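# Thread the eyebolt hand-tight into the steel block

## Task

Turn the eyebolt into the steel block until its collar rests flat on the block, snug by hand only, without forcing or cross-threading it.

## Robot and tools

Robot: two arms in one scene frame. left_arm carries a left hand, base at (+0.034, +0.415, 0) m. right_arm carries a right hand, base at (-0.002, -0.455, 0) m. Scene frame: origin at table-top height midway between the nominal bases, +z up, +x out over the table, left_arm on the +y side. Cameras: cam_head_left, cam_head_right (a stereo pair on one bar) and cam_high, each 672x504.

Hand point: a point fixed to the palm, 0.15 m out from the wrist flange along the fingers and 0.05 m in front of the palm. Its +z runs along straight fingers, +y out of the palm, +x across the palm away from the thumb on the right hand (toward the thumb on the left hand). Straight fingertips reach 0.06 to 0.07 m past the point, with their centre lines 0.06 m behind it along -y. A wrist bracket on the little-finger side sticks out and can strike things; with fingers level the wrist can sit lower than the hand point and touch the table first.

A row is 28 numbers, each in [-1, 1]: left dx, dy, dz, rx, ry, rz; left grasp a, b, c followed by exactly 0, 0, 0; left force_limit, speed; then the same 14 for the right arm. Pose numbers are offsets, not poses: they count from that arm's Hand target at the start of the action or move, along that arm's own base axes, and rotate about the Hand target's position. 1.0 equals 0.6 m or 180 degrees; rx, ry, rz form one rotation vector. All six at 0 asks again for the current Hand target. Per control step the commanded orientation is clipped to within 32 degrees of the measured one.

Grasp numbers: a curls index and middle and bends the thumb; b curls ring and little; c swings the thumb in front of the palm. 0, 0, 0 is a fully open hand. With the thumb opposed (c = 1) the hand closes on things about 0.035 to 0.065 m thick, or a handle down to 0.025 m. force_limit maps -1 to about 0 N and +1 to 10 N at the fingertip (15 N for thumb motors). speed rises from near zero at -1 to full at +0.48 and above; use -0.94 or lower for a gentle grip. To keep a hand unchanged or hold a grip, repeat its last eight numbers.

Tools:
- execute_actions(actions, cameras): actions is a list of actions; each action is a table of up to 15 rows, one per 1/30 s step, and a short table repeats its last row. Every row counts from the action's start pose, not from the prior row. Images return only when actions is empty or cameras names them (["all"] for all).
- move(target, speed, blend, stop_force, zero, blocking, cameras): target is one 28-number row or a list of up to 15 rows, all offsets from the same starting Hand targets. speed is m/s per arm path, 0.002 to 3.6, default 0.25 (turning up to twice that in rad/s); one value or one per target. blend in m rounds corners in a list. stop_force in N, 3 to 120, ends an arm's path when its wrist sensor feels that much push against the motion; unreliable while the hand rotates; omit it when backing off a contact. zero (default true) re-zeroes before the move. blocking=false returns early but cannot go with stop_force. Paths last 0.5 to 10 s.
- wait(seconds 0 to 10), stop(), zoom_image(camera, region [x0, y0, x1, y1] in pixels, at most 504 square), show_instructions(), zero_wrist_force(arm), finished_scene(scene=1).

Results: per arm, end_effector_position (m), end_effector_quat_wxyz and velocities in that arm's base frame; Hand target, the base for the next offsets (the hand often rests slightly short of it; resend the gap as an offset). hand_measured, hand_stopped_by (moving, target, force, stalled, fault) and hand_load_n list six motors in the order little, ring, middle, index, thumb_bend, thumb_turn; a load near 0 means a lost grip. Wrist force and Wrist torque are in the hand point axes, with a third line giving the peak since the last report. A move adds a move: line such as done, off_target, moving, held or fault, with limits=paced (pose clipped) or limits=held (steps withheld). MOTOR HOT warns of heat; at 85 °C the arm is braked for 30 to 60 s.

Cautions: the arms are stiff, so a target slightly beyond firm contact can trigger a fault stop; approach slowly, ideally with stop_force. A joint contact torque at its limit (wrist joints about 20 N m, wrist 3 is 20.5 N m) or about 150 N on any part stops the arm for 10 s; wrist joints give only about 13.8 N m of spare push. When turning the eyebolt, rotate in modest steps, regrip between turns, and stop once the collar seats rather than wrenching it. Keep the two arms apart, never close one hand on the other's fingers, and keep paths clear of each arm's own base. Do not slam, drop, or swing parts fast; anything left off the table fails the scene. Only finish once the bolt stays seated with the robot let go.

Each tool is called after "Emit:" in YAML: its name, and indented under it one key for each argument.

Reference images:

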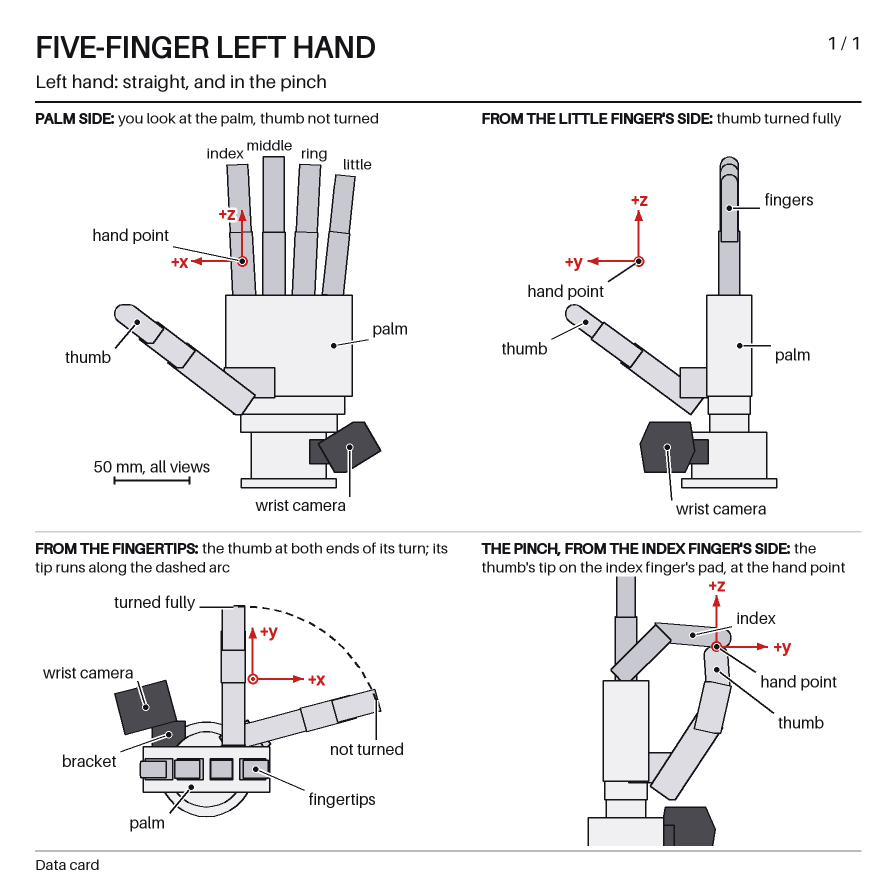

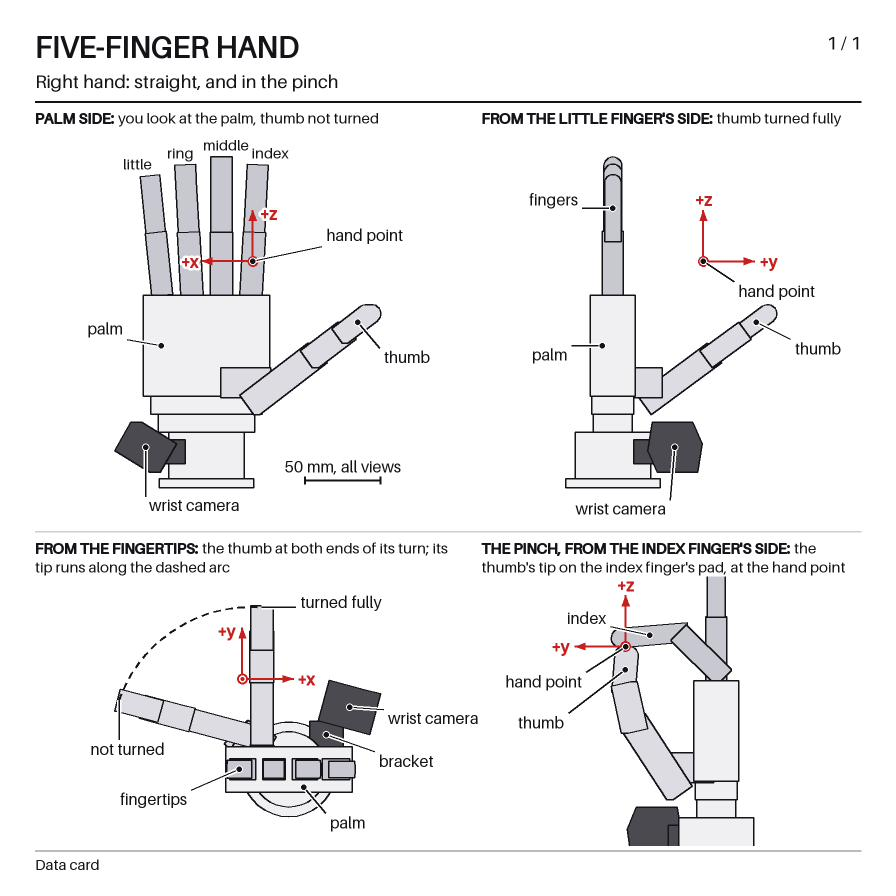

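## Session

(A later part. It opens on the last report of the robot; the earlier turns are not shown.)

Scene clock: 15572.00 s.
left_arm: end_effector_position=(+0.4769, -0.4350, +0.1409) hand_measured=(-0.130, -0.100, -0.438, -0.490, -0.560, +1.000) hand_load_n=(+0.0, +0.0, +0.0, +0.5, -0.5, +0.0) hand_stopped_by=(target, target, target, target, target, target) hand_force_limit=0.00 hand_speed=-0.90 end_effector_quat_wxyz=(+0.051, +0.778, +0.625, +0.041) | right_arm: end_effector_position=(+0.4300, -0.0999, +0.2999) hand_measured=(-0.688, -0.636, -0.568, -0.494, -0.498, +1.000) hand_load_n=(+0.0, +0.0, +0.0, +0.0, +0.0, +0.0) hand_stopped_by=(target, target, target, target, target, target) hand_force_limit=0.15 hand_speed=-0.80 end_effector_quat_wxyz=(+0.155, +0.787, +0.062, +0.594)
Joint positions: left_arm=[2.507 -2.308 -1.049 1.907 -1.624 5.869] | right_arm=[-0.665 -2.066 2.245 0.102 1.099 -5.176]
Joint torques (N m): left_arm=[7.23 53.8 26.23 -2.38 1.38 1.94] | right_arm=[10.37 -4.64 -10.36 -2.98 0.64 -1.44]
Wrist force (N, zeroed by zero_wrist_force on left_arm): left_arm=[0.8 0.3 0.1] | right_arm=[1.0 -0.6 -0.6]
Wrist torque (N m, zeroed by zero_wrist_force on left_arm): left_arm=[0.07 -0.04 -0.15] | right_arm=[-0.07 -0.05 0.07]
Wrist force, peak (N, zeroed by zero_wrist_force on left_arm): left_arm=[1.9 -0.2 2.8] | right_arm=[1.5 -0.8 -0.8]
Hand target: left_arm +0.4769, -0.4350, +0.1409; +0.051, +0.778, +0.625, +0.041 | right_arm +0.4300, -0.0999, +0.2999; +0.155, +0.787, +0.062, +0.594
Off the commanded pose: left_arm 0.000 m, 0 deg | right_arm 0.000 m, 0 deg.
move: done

Emit:
move:
  target: [0.0000, 0.0000, 0.005, 0,0,0, 0.3,0.45,1,0,0,0,0.0,-0.9, 0,0,0,0,0,0, 0.27,0.17,1,0,0,0,0.15,-0.8]
  speed: 0.003
  stop_force: 7
  cameras: ["all"]

Emit:
zoom_image:
  camera: "cam_head_right"
  region: [320, 350, 440, 450]

Emit:
zoom_image:
  camera: "cam_high"
  region: [300, 180, 400, 270]

Scene clock: 15581.40 s.
left_arm: end_effector_position=(+0.4769, -0.4350, +0.1439) hand_measured=(-0.130, -0.100, -0.438, -0.490, -0.560, +1.000) hand_load_n=(+0.0, +0.0, +0.0, +0.0, +0.0, +0.0) hand_stopped_by=(target, target, target, target, target, target) hand_force_limit=0.00 hand_speed=-0.90 end_effector_quat_wxyz=(+0.051, +0.778, +0.625, +0.041) | right_arm: end_effector_position=(+0.4300, -0.0999, +0.2999) hand_measured=(-0.688, -0.636, -0.568, -0.494, -0.498, +1.000) hand_load_n=(+0.0, +0.0, +0.0, +0.0, +0.0, +0.0) hand_stopped_by=(target, target, target, target, target, target) hand_force_limit=0.15 hand_speed=-0.80 end_effector_quat_wxyz=(+0.155, +0.787, +0.062, +0.594)
Joint positions: left_arm=[2.507 -2.307 -1.044 1.9 -1.624 5.869] | right_arm=[-0.665 -2.066 2.245 0.102 1.099 -5.176]
Joint torques (N m): left_arm=[-4.2 54.32 23.97 -2.01 0.57 -0.68] | right_arm=[9.81 -5.2 -10.09 -2.96 0.4 -1.35]
Wrist force (N, zeroed by zero_wrist_force on left_arm): left_arm=[0.6 0.3 -0.8] | right_arm=[1.2 -0.9 -0.7]
Wrist torque (N m, zeroed by zero_wrist_force on left_arm): left_arm=[0.09 -0.05 -0.15] | right_arm=[-0.10 -0.06 0.07]
Wrist force, peak (N, zeroed by zero_wrist_force on left_arm): left_arm=[1.1 0.2 0.2] | right_arm=[1.4 -0.9 -0.9]
Hand target: left_arm +0.4769, -0.4350, +0.1439; +0.051, +0.778, +0.625, +0.041 | right_arm +0.4300, -0.0999, +0.2999; +0.155, +0.787, +0.062, +0.594
Off the commanded pose: left_arm 0.000 m, 0 deg | right_arm 0.000 m, 0 deg.
move: done

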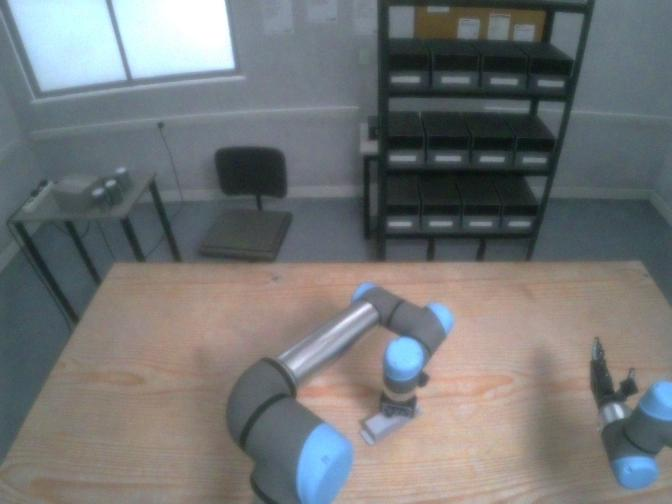

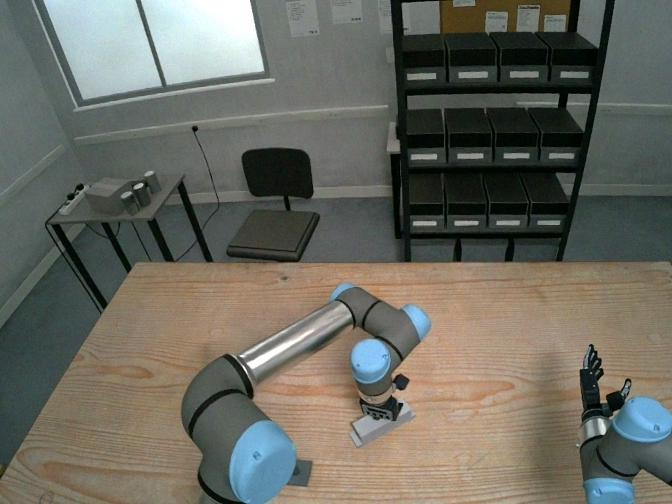

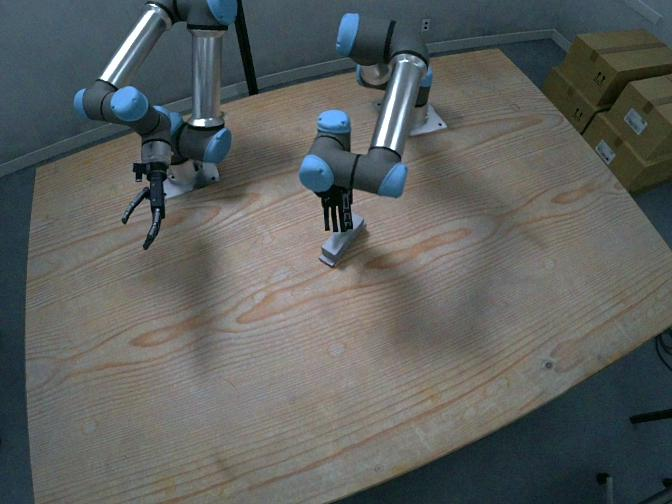

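Scaled by 4.200 from the camera's 672x504 image, which has a finer 960x720 frame.

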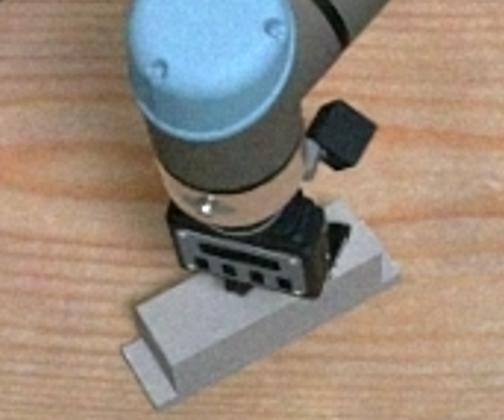

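Scaled by 5.040 from the camera's 672x504 image, which has a finer 960x720 frame.

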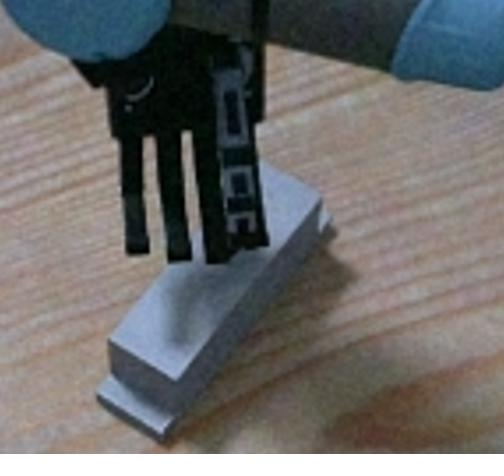

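Emit:
move:
  target: [0.0000, 0.0000, 0.02, 0,0,0, 0.3,0.45,1,0,0,0,0.0,-0.9, 0,0,0,0,0,0, 0.27,0.17,1,0,0,0,0.15,-0.8]
  speed: 0.006
  stop_force: 5
  cameras: ["all"]

Emit:
zoom_image:
  camera: "cam_high"
  region: [300, 180, 400, 270]

Emit:
zoom_image:
  camera: "cam_head_right"
  region: [320, 350, 440, 450]

Emit:
zoom_image:
  camera: "cam_head_left"
  region: [340, 350, 460, 450]

Scene clock: 15606.23 s.
left_arm: end_effector_position=(+0.4769, -0.4350, +0.1560) hand_measured=(-0.130, -0.100, -0.438, -0.490, -0.560, +1.000) hand_load_n=(+0.0, +0.0, +0.0, +0.0, +0.0, +0.0) hand_stopped_by=(target, target, target, target, target, target) hand_force_limit=0.00 hand_speed=-0.90 end_effector_quat_wxyz=(+0.051, +0.778, +0.625, +0.041) | right_arm: end_effector_position=(+0.4300, -0.0999, +0.2999) hand_measured=(-0.688, -0.636, -0.568, -0.494, -0.498, +1.000) hand_load_n=(+0.0, +0.0, +0.0, +0.0, +0.0, +0.5) hand_stopped_by=(target, target, target, target, target, target) hand_force_limit=0.15 hand_speed=-0.80 end_effector_quat_wxyz=(+0.155, +0.787, +0.062, +0.594)
Joint positions: left_arm=[2.507 -2.3 -1.024 1.874 -1.624 5.869] | right_arm=[-0.665 -2.066 2.245 0.102 1.099 -5.176]
Joint torques (N m): left_arm=[-8.44 50.33 13.44 0.5 0.01 -0.37] | right_arm=[9.96 -4.53 -10.79 -3.04 0.56 -1.36]
Wrist force (N, zeroed by zero_wrist_force on left_arm): left_arm=[0.2 0.3 -0.8] | right_arm=[1.0 -0.7 -0.7]
Wrist torque (N m, zeroed by zero_wrist_force on left_arm): left_arm=[0.08 -0.03 -0.17] | right_arm=[-0.07 -0.04 0.06]
Wrist force, peak (N, zeroed by zero_wrist_force on left_arm): left_arm=[0.3 0.5 -1.1] | right_arm=[1.5 -0.8 -0.8]
Hand target: left_arm +0.4769, -0.4350, +0.1559; +0.051, +0.778, +0.625, +0.041 | right_arm +0.4300, -0.0999, +0.2999; +0.155, +0.787, +0.062, +0.594
Off the commanded pose: left_arm 0.000 m, 0 deg | right_arm 0.000 m, 0 deg.
move: done

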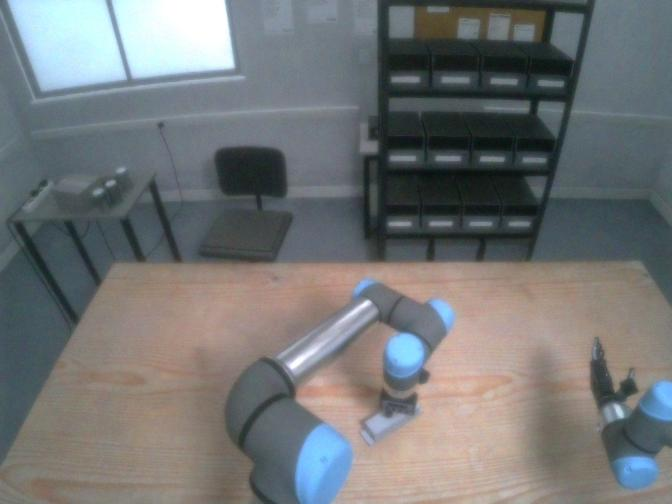

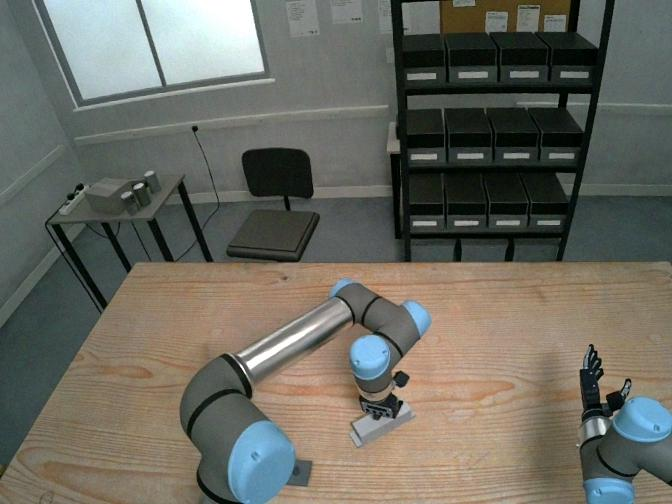

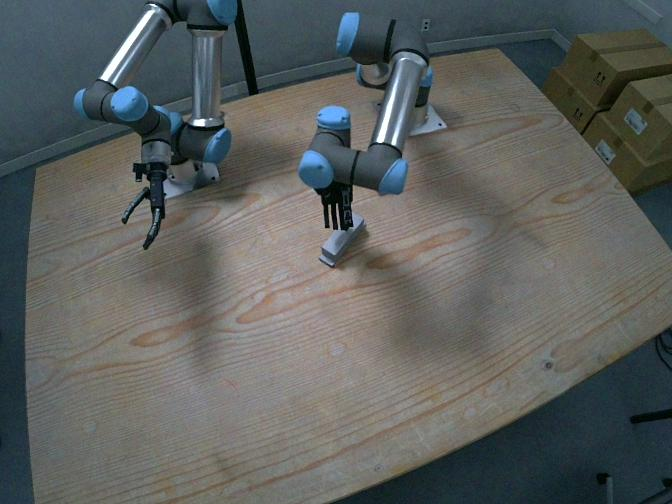

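Scaled by 5.040 from the camera's 672x504 image, which has a finer 960x720 frame.

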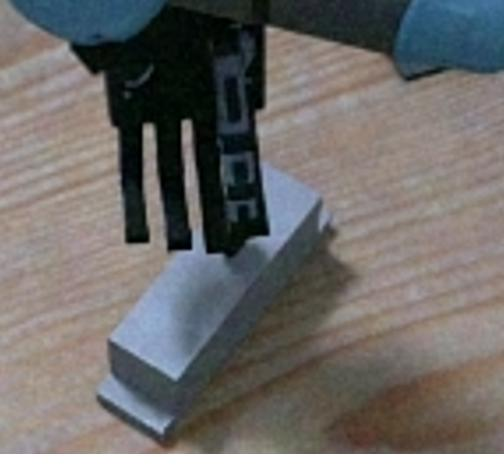

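Scaled by 4.200 from the camera's 672x504 image, which has a finer 960x720 frame.

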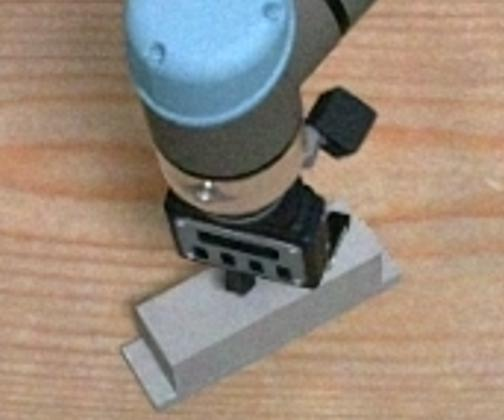

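Scaled by 4.200 from the camera's 672x504 image, which has a finer 960x720 frame.

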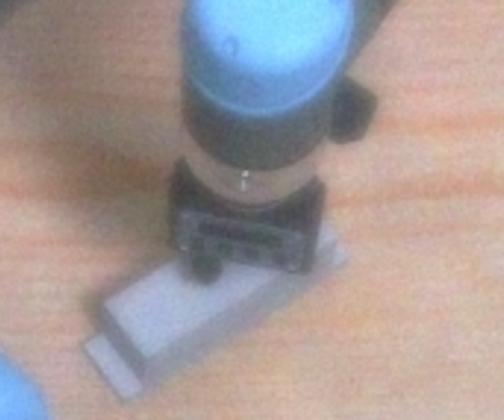

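Emit:
move:
  target: [0.0000, 0.0000, 0.03, 0,0,0, 0.3,0.45,1,0,0,0,0.0,-0.9, 0,0,0,0,0,0, 0.27,0.17,1,0,0,0,0.15,-0.8]
  speed: 0.01
  stop_force: 5
  cameras: ["all"]

Emit:
zoom_image:
  camera: "cam_high"
  region: [310, 200, 380, 270]

Emit:
zoom_image:
  camera: "cam_head_right"
  region: [345, 380, 415, 450]

Scene clock: 15643.57 s.
left_arm: end_effector_position=(+0.4769, -0.4350, +0.1739) hand_measured=(-0.130, -0.100, -0.438, -0.490, -0.560, +1.000) hand_load_n=(+0.0, +0.0, +0.0, +0.0, +0.0, +0.0) hand_stopped_by=(target, target, target, target, target, target) hand_force_limit=0.00 hand_speed=-0.90 end_effector_quat_wxyz=(+0.051, +0.778, +0.625, +0.041) | right_arm: end_effector_position=(+0.4300, -0.0999, +0.2999) hand_measured=(-0.688, -0.636, -0.568, -0.494, -0.498, +1.000) hand_load_n=(+0.0, +0.0, +0.0, +0.0, +0.0, +0.0) hand_stopped_by=(target, target, target, target, target, target) hand_force_limit=0.15 hand_speed=-0.80 end_effector_quat_wxyz=(+0.155, +0.787, +0.062, +0.594)
Joint positions: left_arm=[2.507 -2.292 -0.992 1.833 -1.624 5.869] | right_arm=[-0.665 -2.066 2.245 0.102 1.099 -5.176]
Joint torques (N m): left_arm=[-6.66 39.8 7.79 0.76 -0.86 0.32] | right_arm=[10.35 -4.54 -10.66 -3.01 0.55 -1.29]
Wrist force (N, zeroed by zero_wrist_force on left_arm): left_arm=[0.3 0.5 -0.6] | right_arm=[1.2 -0.7 -0.6]
Wrist torque (N m, zeroed by zero_wrist_force on left_arm): left_arm=[0.10 -0.04 -0.15] | right_arm=[-0.08 -0.07 0.08]
Wrist force, peak (N, zeroed by zero_wrist_force on left_arm): left_arm=[0.4 0.4 -1.2] | right_arm=[1.5 -0.8 -0.9]
Hand target: left_arm +0.4769, -0.4350, +0.1739; +0.051, +0.778, +0.625, +0.041 | right_arm +0.4300, -0.0999, +0.2999; +0.155, +0.787, +0.062, +0.594
Off the commanded pose: left_arm 0.000 m, 0 deg | right_arm 0.000 m, 0 deg.
move: done

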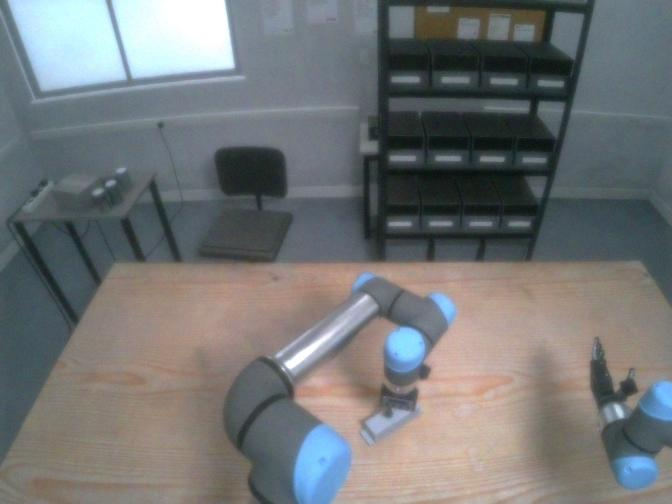

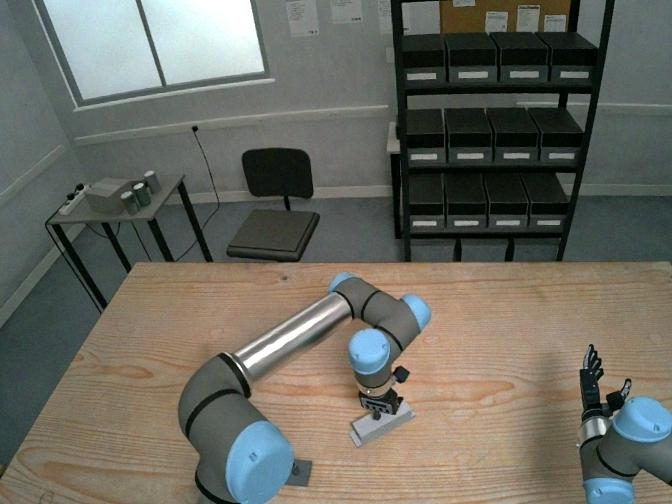

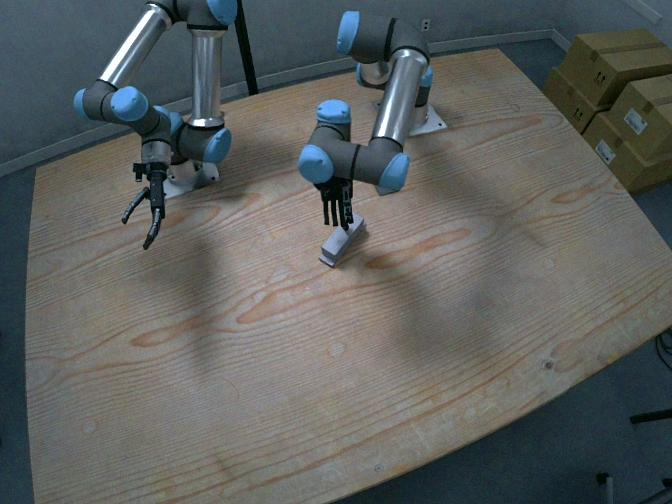

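Scaled by 7.200 from the camera's 672x504 image, which has a finer 960x720 frame.

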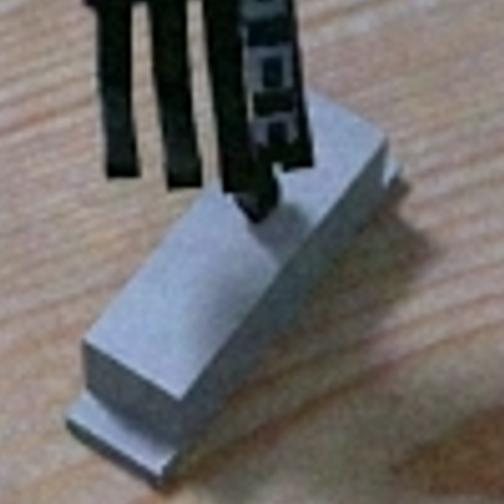

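Scaled by 7.200 from the camera's 672x504 image, which has a finer 960x720 frame.

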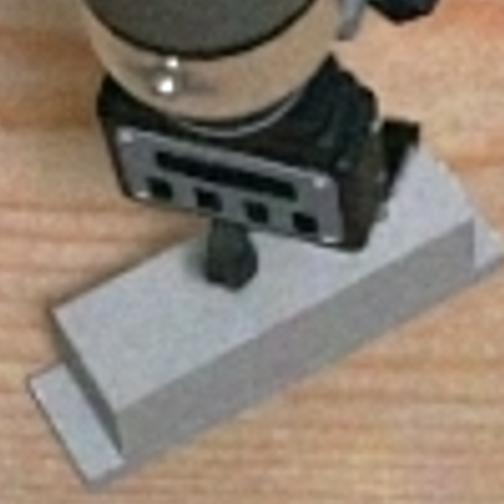

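Emit:
move:
  target: [0.0000, 0.0000, 0.11, 0,0,0, 0.3,0.45,1,0,0,0,0.0,-0.9, 0,0,0,0,0,0, 0.27,0.17,1,0,0,0,0.15,-0.8]
  speed: 0.08
  cameras: ["all"]

Emit:
zoom_image:
  camera: "cam_high"
  region: [310, 200, 380, 270]

Emit:
zoom_image:
  camera: "cam_head_right"
  region: [345, 380, 415, 450]

Emit:
zoom_image:
  camera: "cam_head_left"
  region: [355, 380, 425, 450]

Scene clock: 15657.87 s.
left_arm: end_effector_position=(+0.4769, -0.4350, +0.2399) hand_measured=(-0.130, -0.100, -0.438, -0.490, -0.560, +1.000) hand_load_n=(+0.0, +0.0, +0.0, +0.0, +0.0, +0.5) hand_stopped_by=(target, target, target, target, target, target) hand_force_limit=0.00 hand_speed=-0.90 end_effector_quat_wxyz=(+0.051, +0.778, +0.625, +0.041) | right_arm: end_effector_position=(+0.4300, -0.0999, +0.2999) hand_measured=(-0.688, -0.636, -0.568, -0.494, -0.498, +1.000) hand_load_n=(+0.0, +0.0, +0.0, +0.0, +0.0, +0.5) hand_stopped_by=(target, target, target, target, target, target) hand_force_limit=0.15 hand_speed=-0.80 end_effector_quat_wxyz=(+0.155, +0.787, +0.062, +0.594)
Joint positions: left_arm=[2.507 -2.28 -0.844 1.673 -1.624 5.869] | right_arm=[-0.665 -2.066 2.245 0.102 1.099 -5.176]
Joint torques (N m): left_arm=[-2.56 30.52 12.25 -0.56 -0.09 -0.8] | right_arm=[10.15 -4.39 -10.49 -3.17 0.48 -1.39]
Wrist force (N, zeroed by zero_wrist_force on left_arm): left_arm=[0.2 0.2 -0.8] | right_arm=[1.1 -0.7 -0.9]
Wrist torque (N m, zeroed by zero_wrist_force on left_arm): left_arm=[0.08 -0.03 -0.13] | right_arm=[-0.07 -0.05 0.07]
Wrist force, peak (N, zeroed by zero_wrist_force on left_arm): left_arm=[0.1 0.5 -1.8] | right_arm=[1.5 -0.9 -0.7]
Hand target: left_arm +0.4769, -0.4350, +0.2399; +0.051, +0.778, +0.625, +0.041 | right_arm +0.4300, -0.0999, +0.2999; +0.155, +0.787, +0.062, +0.594
Off the commanded pose: left_arm 0.000 m, 0 deg | right_arm 0.000 m, 0 deg.
move: done

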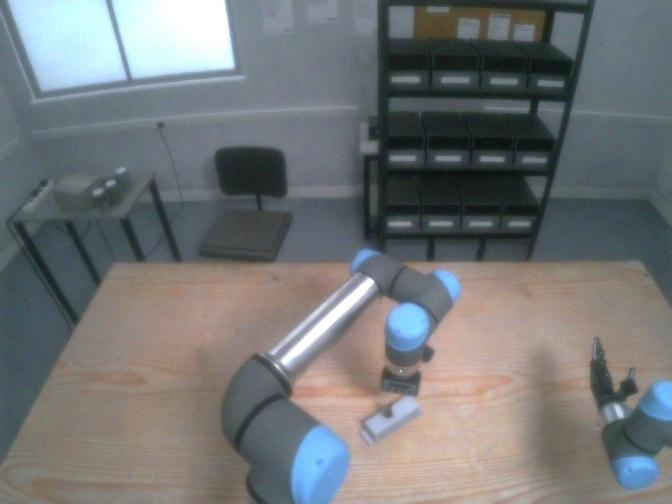

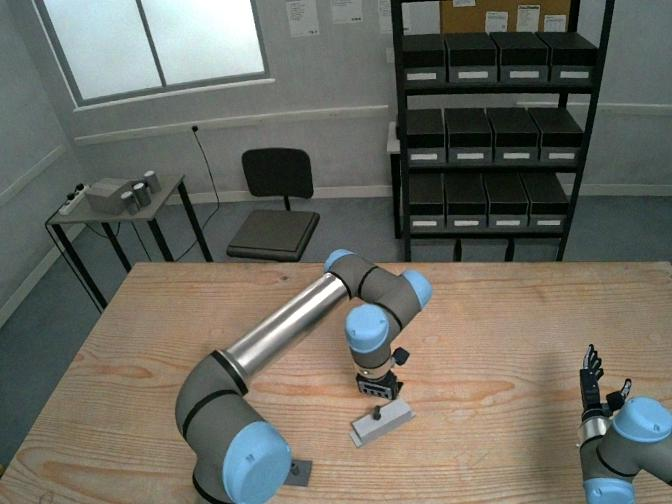

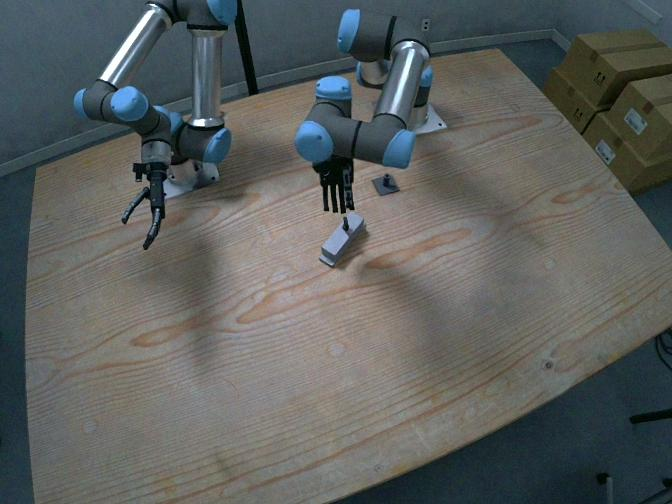

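Scaled by 7.200 from the camera's 672x504 image, which has a finer 960x720 frame.

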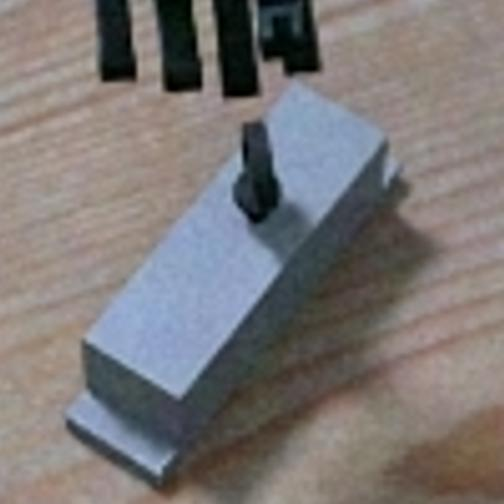

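Scaled by 7.200 from the camera's 672x504 image, which has a finer 960x720 frame.

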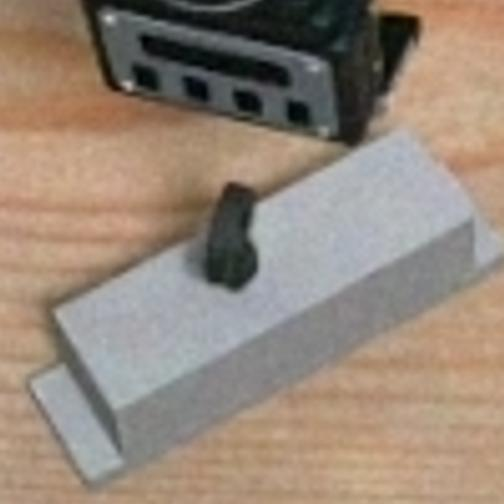

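Scaled by 7.200 from the camera's 672x504 image, which has a finer 960x720 frame.

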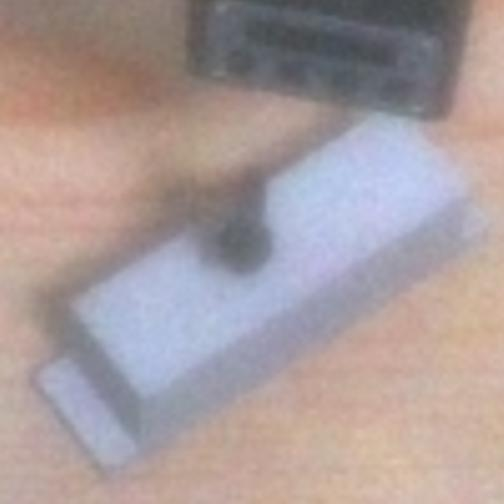

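Emit:
move:
  target: [0.043, -0.0108, 0.0, 0.0090, 0.0407, 0, -0.125,1,0,0,0,0,0.0,-0.5, 0,0,0,0,0,0, 0.27,0.17,1,0,0,0,0.15,-0.8]
  speed: 0.08

Scene clock: 15741.50 s.
left_arm: end_effector_position=(+0.5027, -0.4415, +0.2399) hand_measured=(+1.000, +0.882, -1.000, -1.000, -1.000, -1.000) hand_load_n=(+0.0, +0.5, +0.0, +0.0, +0.0, +0.5) hand_stopped_by=(target, target, target, target, target, target) hand_force_limit=0.00 hand_speed=-0.50 end_effector_quat_wxyz=(+0.000, +0.779, +0.626, +0.000) | right_arm: end_effector_position=(+0.4300, -0.0999, +0.2999) hand_measured=(-0.688, -0.636, -0.568, -0.494, -0.498, +1.000) hand_load_n=(+0.0, +0.0, +0.0, +0.0, +0.0, +0.5) hand_stopped_by=(target, target, target, target, target, target) hand_force_limit=0.15 hand_speed=-0.80 end_effector_quat_wxyz=(+0.155, +0.787, +0.062, +0.594)
Joint positions: left_arm=[2.544 -2.467 -0.516 1.412 -1.571 5.903] | right_arm=[-0.665 -2.066 2.245 0.102 1.099 -5.176]
Joint torques (N m): left_arm=[-8.09 64.67 30.42 -5.11 -0.1 -1.09] | right_arm=[10.66 -4.76 -9.81 -2.96 0.57 -1.37]
Wrist force (N, zeroed by zero_wrist_force on left_arm): left_arm=[0.3 0.0 -1.3] | right_arm=[1.1 -0.8 -0.9]
Wrist torque (N m, zeroed by zero_wrist_force on left_arm): left_arm=[-0.01 -0.09 -0.11] | right_arm=[-0.07 -0.05 0.07]
Wrist force, peak (N, zeroed by zero_wrist_force on left_arm): left_arm=[0.7 0.5 -1.3] | right_arm=[1.6 -0.7 -0.6]
Hand target: left_arm +0.5027, -0.4415, +0.2399; +0.000, +0.779, +0.626, +0.000 | right_arm +0.4300, -0.0999, +0.2999; +0.155, +0.787, +0.062, +0.594
Off the commanded pose: left_arm 0.000 m, 0 deg | right_arm 0.000 m, 0 deg.
move: done

Emit:
move:
  target:
    - [-0.0953,0.1070,0,0,0,0.5,-0.125,1,0,0,0,0,0.0,-0.5,0,0,0,0,0,0,0.27,0.17,1,0,0,0,0.15,-0.8]
    - [-0.2023,0.0117,0,0,0,1.0,-0.125,1,0,0,0,0,0.0,-0.5,0,0,0,0,0,0,0.27,0.17,1,0,0,0,0.15,-0.8]
    - [-0.1070,-0.0953,0,0,0,-0.5,-0.125,1,0,0,0,0,0.0,-0.5,0,0,0,0,0,0,0.27,0.17,1,0,0,0,0.15,-0.8]
    - [0,0,0,0,0,0,-0.125,1,0,0,0,0,0.0,-0.5,0,0,0,0,0,0,0.27,0.17,1,0,0,0,0.15,-0.8]
    - [-0.0953,0.1070,0,0,0,0.5,-0.125,1,0,0,0,0,0.0,-0.5,0,0,0,0,0,0,0.27,0.17,1,0,0,0,0.15,-0.8]
    - [-0.2023,0.0117,0,0,0,1.0,-0.125,1,0,0,0,0,0.0,-0.5,0,0,0,0,0,0,0.27,0.17,1,0,0,0,0.15,-0.8]
  speed: 0.6
  blend: 0.02
  cameras: ["all"]

Emit:
zoom_image:
  camera: "cam_head_right"
  region: [330, 360, 430, 450]

Emit:
zoom_image:
  camera: "cam_high"
  region: [300, 170, 390, 260]

Emit:
zoom_image:
  camera: "cam_head_left"
  region: [340, 360, 440, 450]

Scene clock: 15775.43 s.
left_arm: end_effector_position=(+0.3813, -0.4344, +0.2400) hand_measured=(+1.000, +0.882, -1.000, -1.000, -1.000, -1.000) hand_load_n=(+0.0, +0.0, +0.0, +0.0, -0.5, +0.0) hand_stopped_by=(target, target, target, target, target, target) hand_force_limit=0.00 hand_speed=-0.50 end_effector_quat_wxyz=(+0.000, -0.626, +0.779, +0.000) | right_arm: end_effector_position=(+0.4300, -0.0999, +0.2999) hand_measured=(-0.688, -0.636, -0.568, -0.494, -0.498, +1.000) hand_load_n=(+0.0, +0.0, +0.0, +0.0, +0.0, +0.0) hand_stopped_by=(target, target, target, target, target, target) hand_force_limit=0.15 hand_speed=-0.80 end_effector_quat_wxyz=(+0.155, +0.787, +0.062, +0.594)
Joint positions: left_arm=[2.61 -2.373 -0.687 1.489 -1.571 -3.456] | right_arm=[-0.665 -2.066 2.245 0.102 1.099 -5.176]
Joint torques (N m): left_arm=[-7.07 32.45 24.83 -5.14 -0.9 -1.11] | right_arm=[9.88 -4.97 -11.46 -3.12 0.57 -1.32]
Wrist force (N, zeroed by zero_wrist_force on left_arm): left_arm=[0.1 0.0 -1.3] | right_arm=[1.2 -0.8 -0.7]
Wrist torque (N m, zeroed by zero_wrist_force on left_arm): left_arm=[0.01 -0.03 0.03] | right_arm=[-0.09 -0.07 0.07]
Wrist force, peak (N, zeroed by zero_wrist_force on left_arm): left_arm=[1.2 0.9 -1.3] | right_arm=[1.6 -1.0 -0.7]
Hand target: left_arm +0.3813, -0.4344, +0.2399; +0.000, -0.626, +0.779, +0.000 | right_arm +0.4300, -0.0999, +0.2999; +0.155, +0.787, +0.062, +0.594
Off the commanded pose: left_arm 0.000 m, 0 deg | right_arm 0.000 m, 0 deg.
move: done

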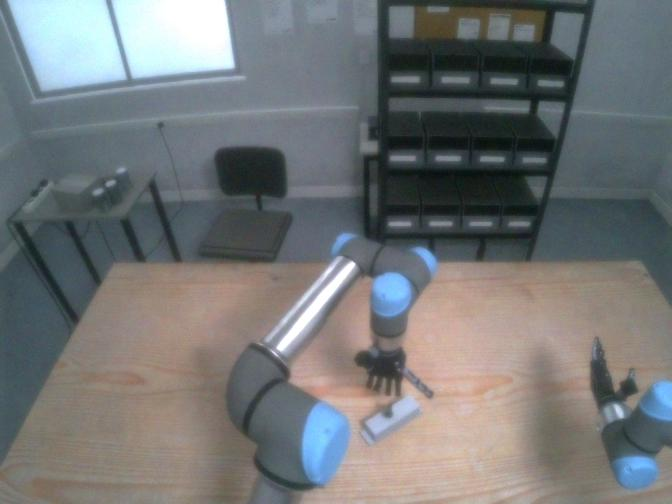

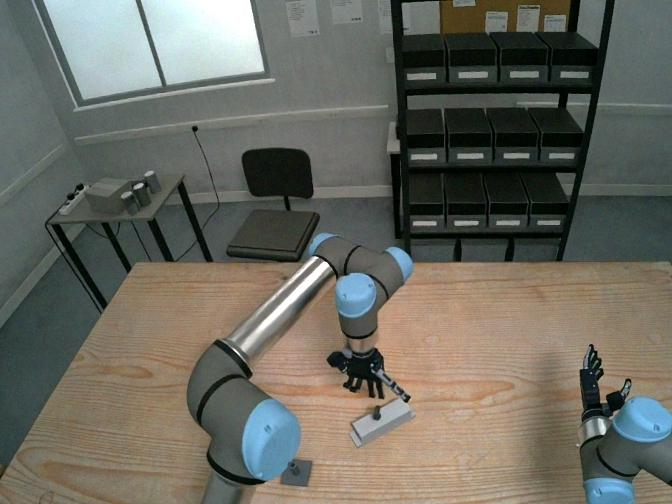

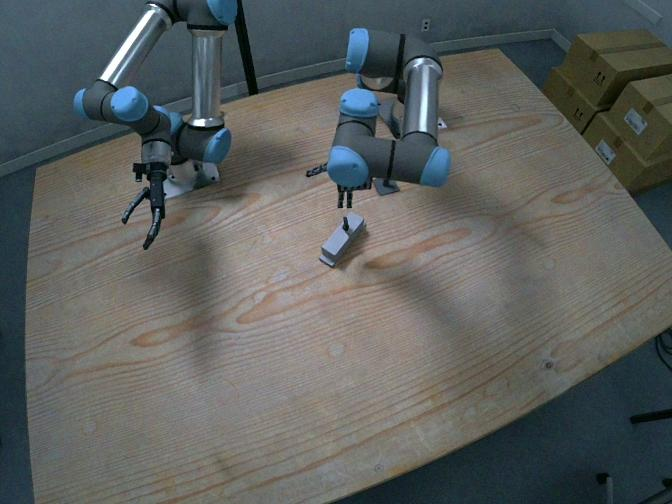

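Scaled by 5.040 from the camera's 672x504 image, which has a finer 960x720 frame.

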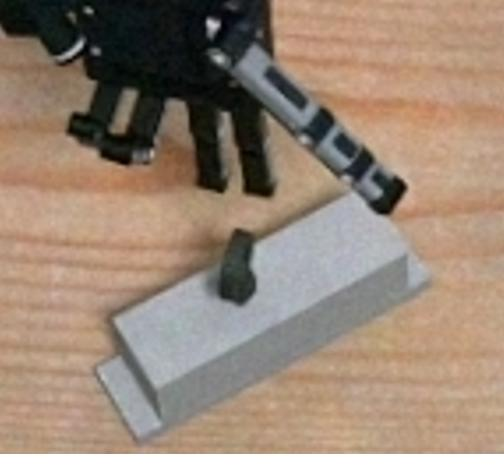

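Scaled by 5.600 from the camera's 672x504 image, which has a finer 960x720 frame.

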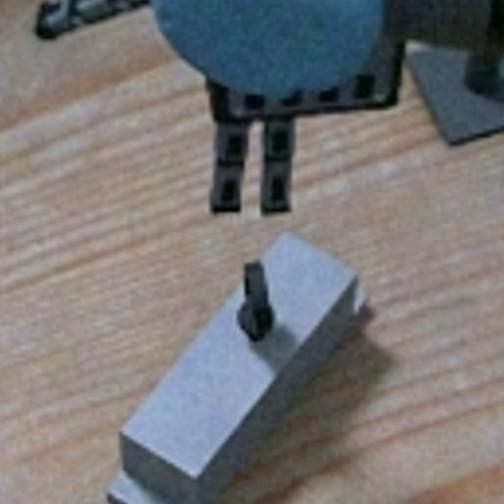

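Scaled by 5.040 from the camera's 672x504 image, which has a finer 960x720 frame.

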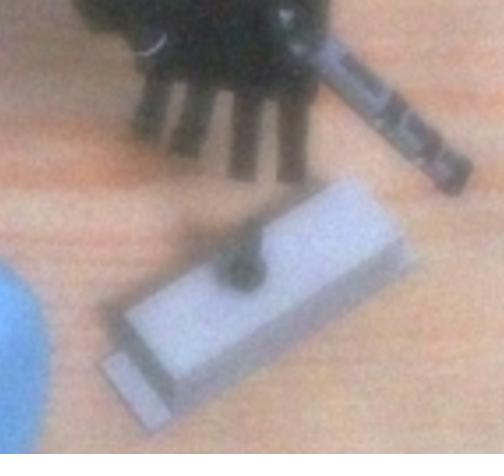

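Emit:
move:
  target: [0.001, 0.0058, -0.0917, 0,0,0, -0.125,1,0,0,0,0,0.0,-0.5, 0,0,0,0,0,0, 0.27,0.17,1,0,0,0,0.15,-0.8]
  speed: 0.06
  stop_force: 6
  cameras: ["all"]

Emit:
zoom_image:
  camera: "cam_head_right"
  region: [350, 380, 410, 440]

Emit:
zoom_image:
  camera: "cam_high"
  region: [315, 190, 375, 250]

Emit:
zoom_image:
  camera: "cam_head_left"
  region: [360, 380, 420, 440]

Scene clock: 15810.27 s.
left_arm: end_effector_position=(+0.3819, -0.4309, +0.1849) hand_measured=(+1.000, +0.882, -1.000, -1.000, -1.000, -1.000) hand_load_n=(+0.0, +0.0, +0.0, +0.0, -0.5, +0.0) hand_stopped_by=(target, target, target, target, target, target) hand_force_limit=0.00 hand_speed=-0.50 end_effector_quat_wxyz=(+0.000, -0.626, +0.779, +0.000) | right_arm: end_effector_position=(+0.4300, -0.0999, +0.2999) hand_measured=(-0.688, -0.636, -0.568, -0.494, -0.498, +1.000) hand_load_n=(+0.0, +0.0, +0.0, +0.0, +0.0, +0.0) hand_stopped_by=(target, target, target, target, target, target) hand_force_limit=0.15 hand_speed=-0.80 end_effector_quat_wxyz=(+0.155, +0.787, +0.062, +0.594)
Joint positions: left_arm=[2.616 -2.364 -0.842 1.635 -1.571 -3.451] | right_arm=[-0.665 -2.066 2.245 0.102 1.099 -5.176]
Joint torques (N m): left_arm=[-2.55 31.6 31.86 -4.12 1.3 -1.16] | right_arm=[10.18 -5.35 -10.83 -3.03 0.5 -1.3]
Wrist force (N, zeroed by zero_wrist_force on left_arm): left_arm=[-0.1 0.4 -1.0] | right_arm=[1.2 -0.8 -0.8]
Wrist torque (N m, zeroed by zero_wrist_force on left_arm): left_arm=[0.06 0.02 0.00] | right_arm=[-0.09 -0.07 0.07]
Wrist force, peak (N, zeroed by zero_wrist_force on left_arm): left_arm=[0.1 0.2 -2.0] | right_arm=[1.5 -0.7 -0.8]
Hand target: left_arm +0.3819, -0.4310, +0.1849; +0.000, -0.626, +0.779, +0.000 | right_arm +0.4300, -0.0999, +0.2999; +0.155, +0.787, +0.062, +0.594
Off the commanded pose: left_arm 0.000 m, 0 deg | right_arm 0.000 m, 0 deg.
move: done

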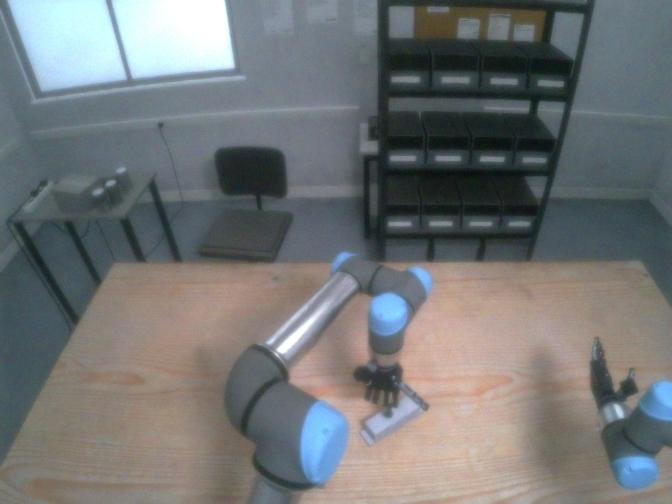

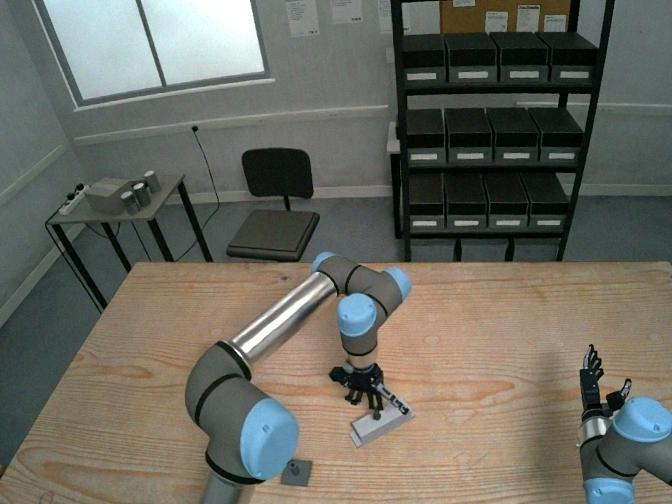

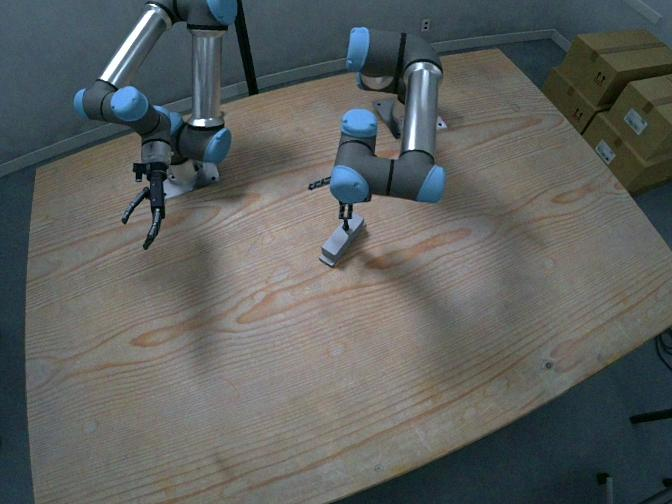

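Scaled by 8.400 from the camera's 672x504 image, which has a finer 960x720 frame.

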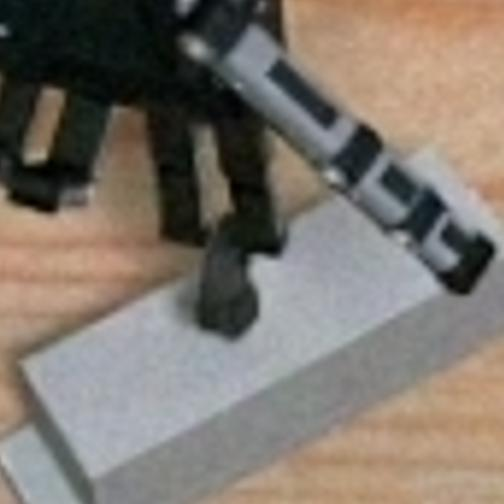

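Scaled by 8.400 from the camera's 672x504 image, which has a finer 960x720 frame.

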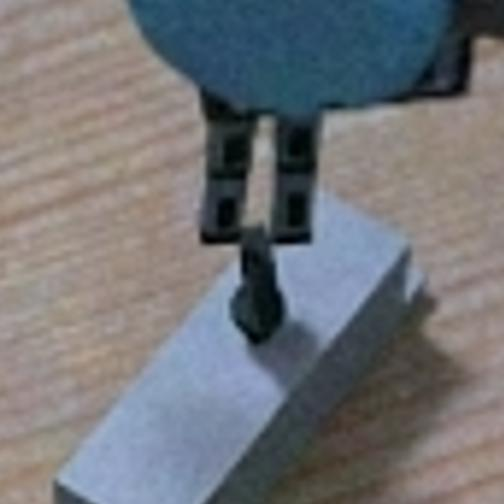

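Scaled by 8.400 from the camera's 672x504 image, which has a finer 960x720 frame.

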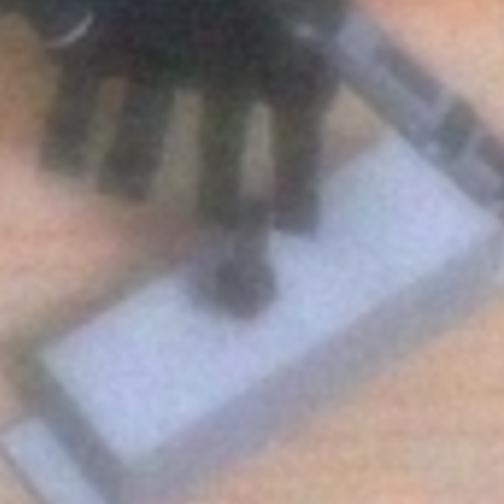

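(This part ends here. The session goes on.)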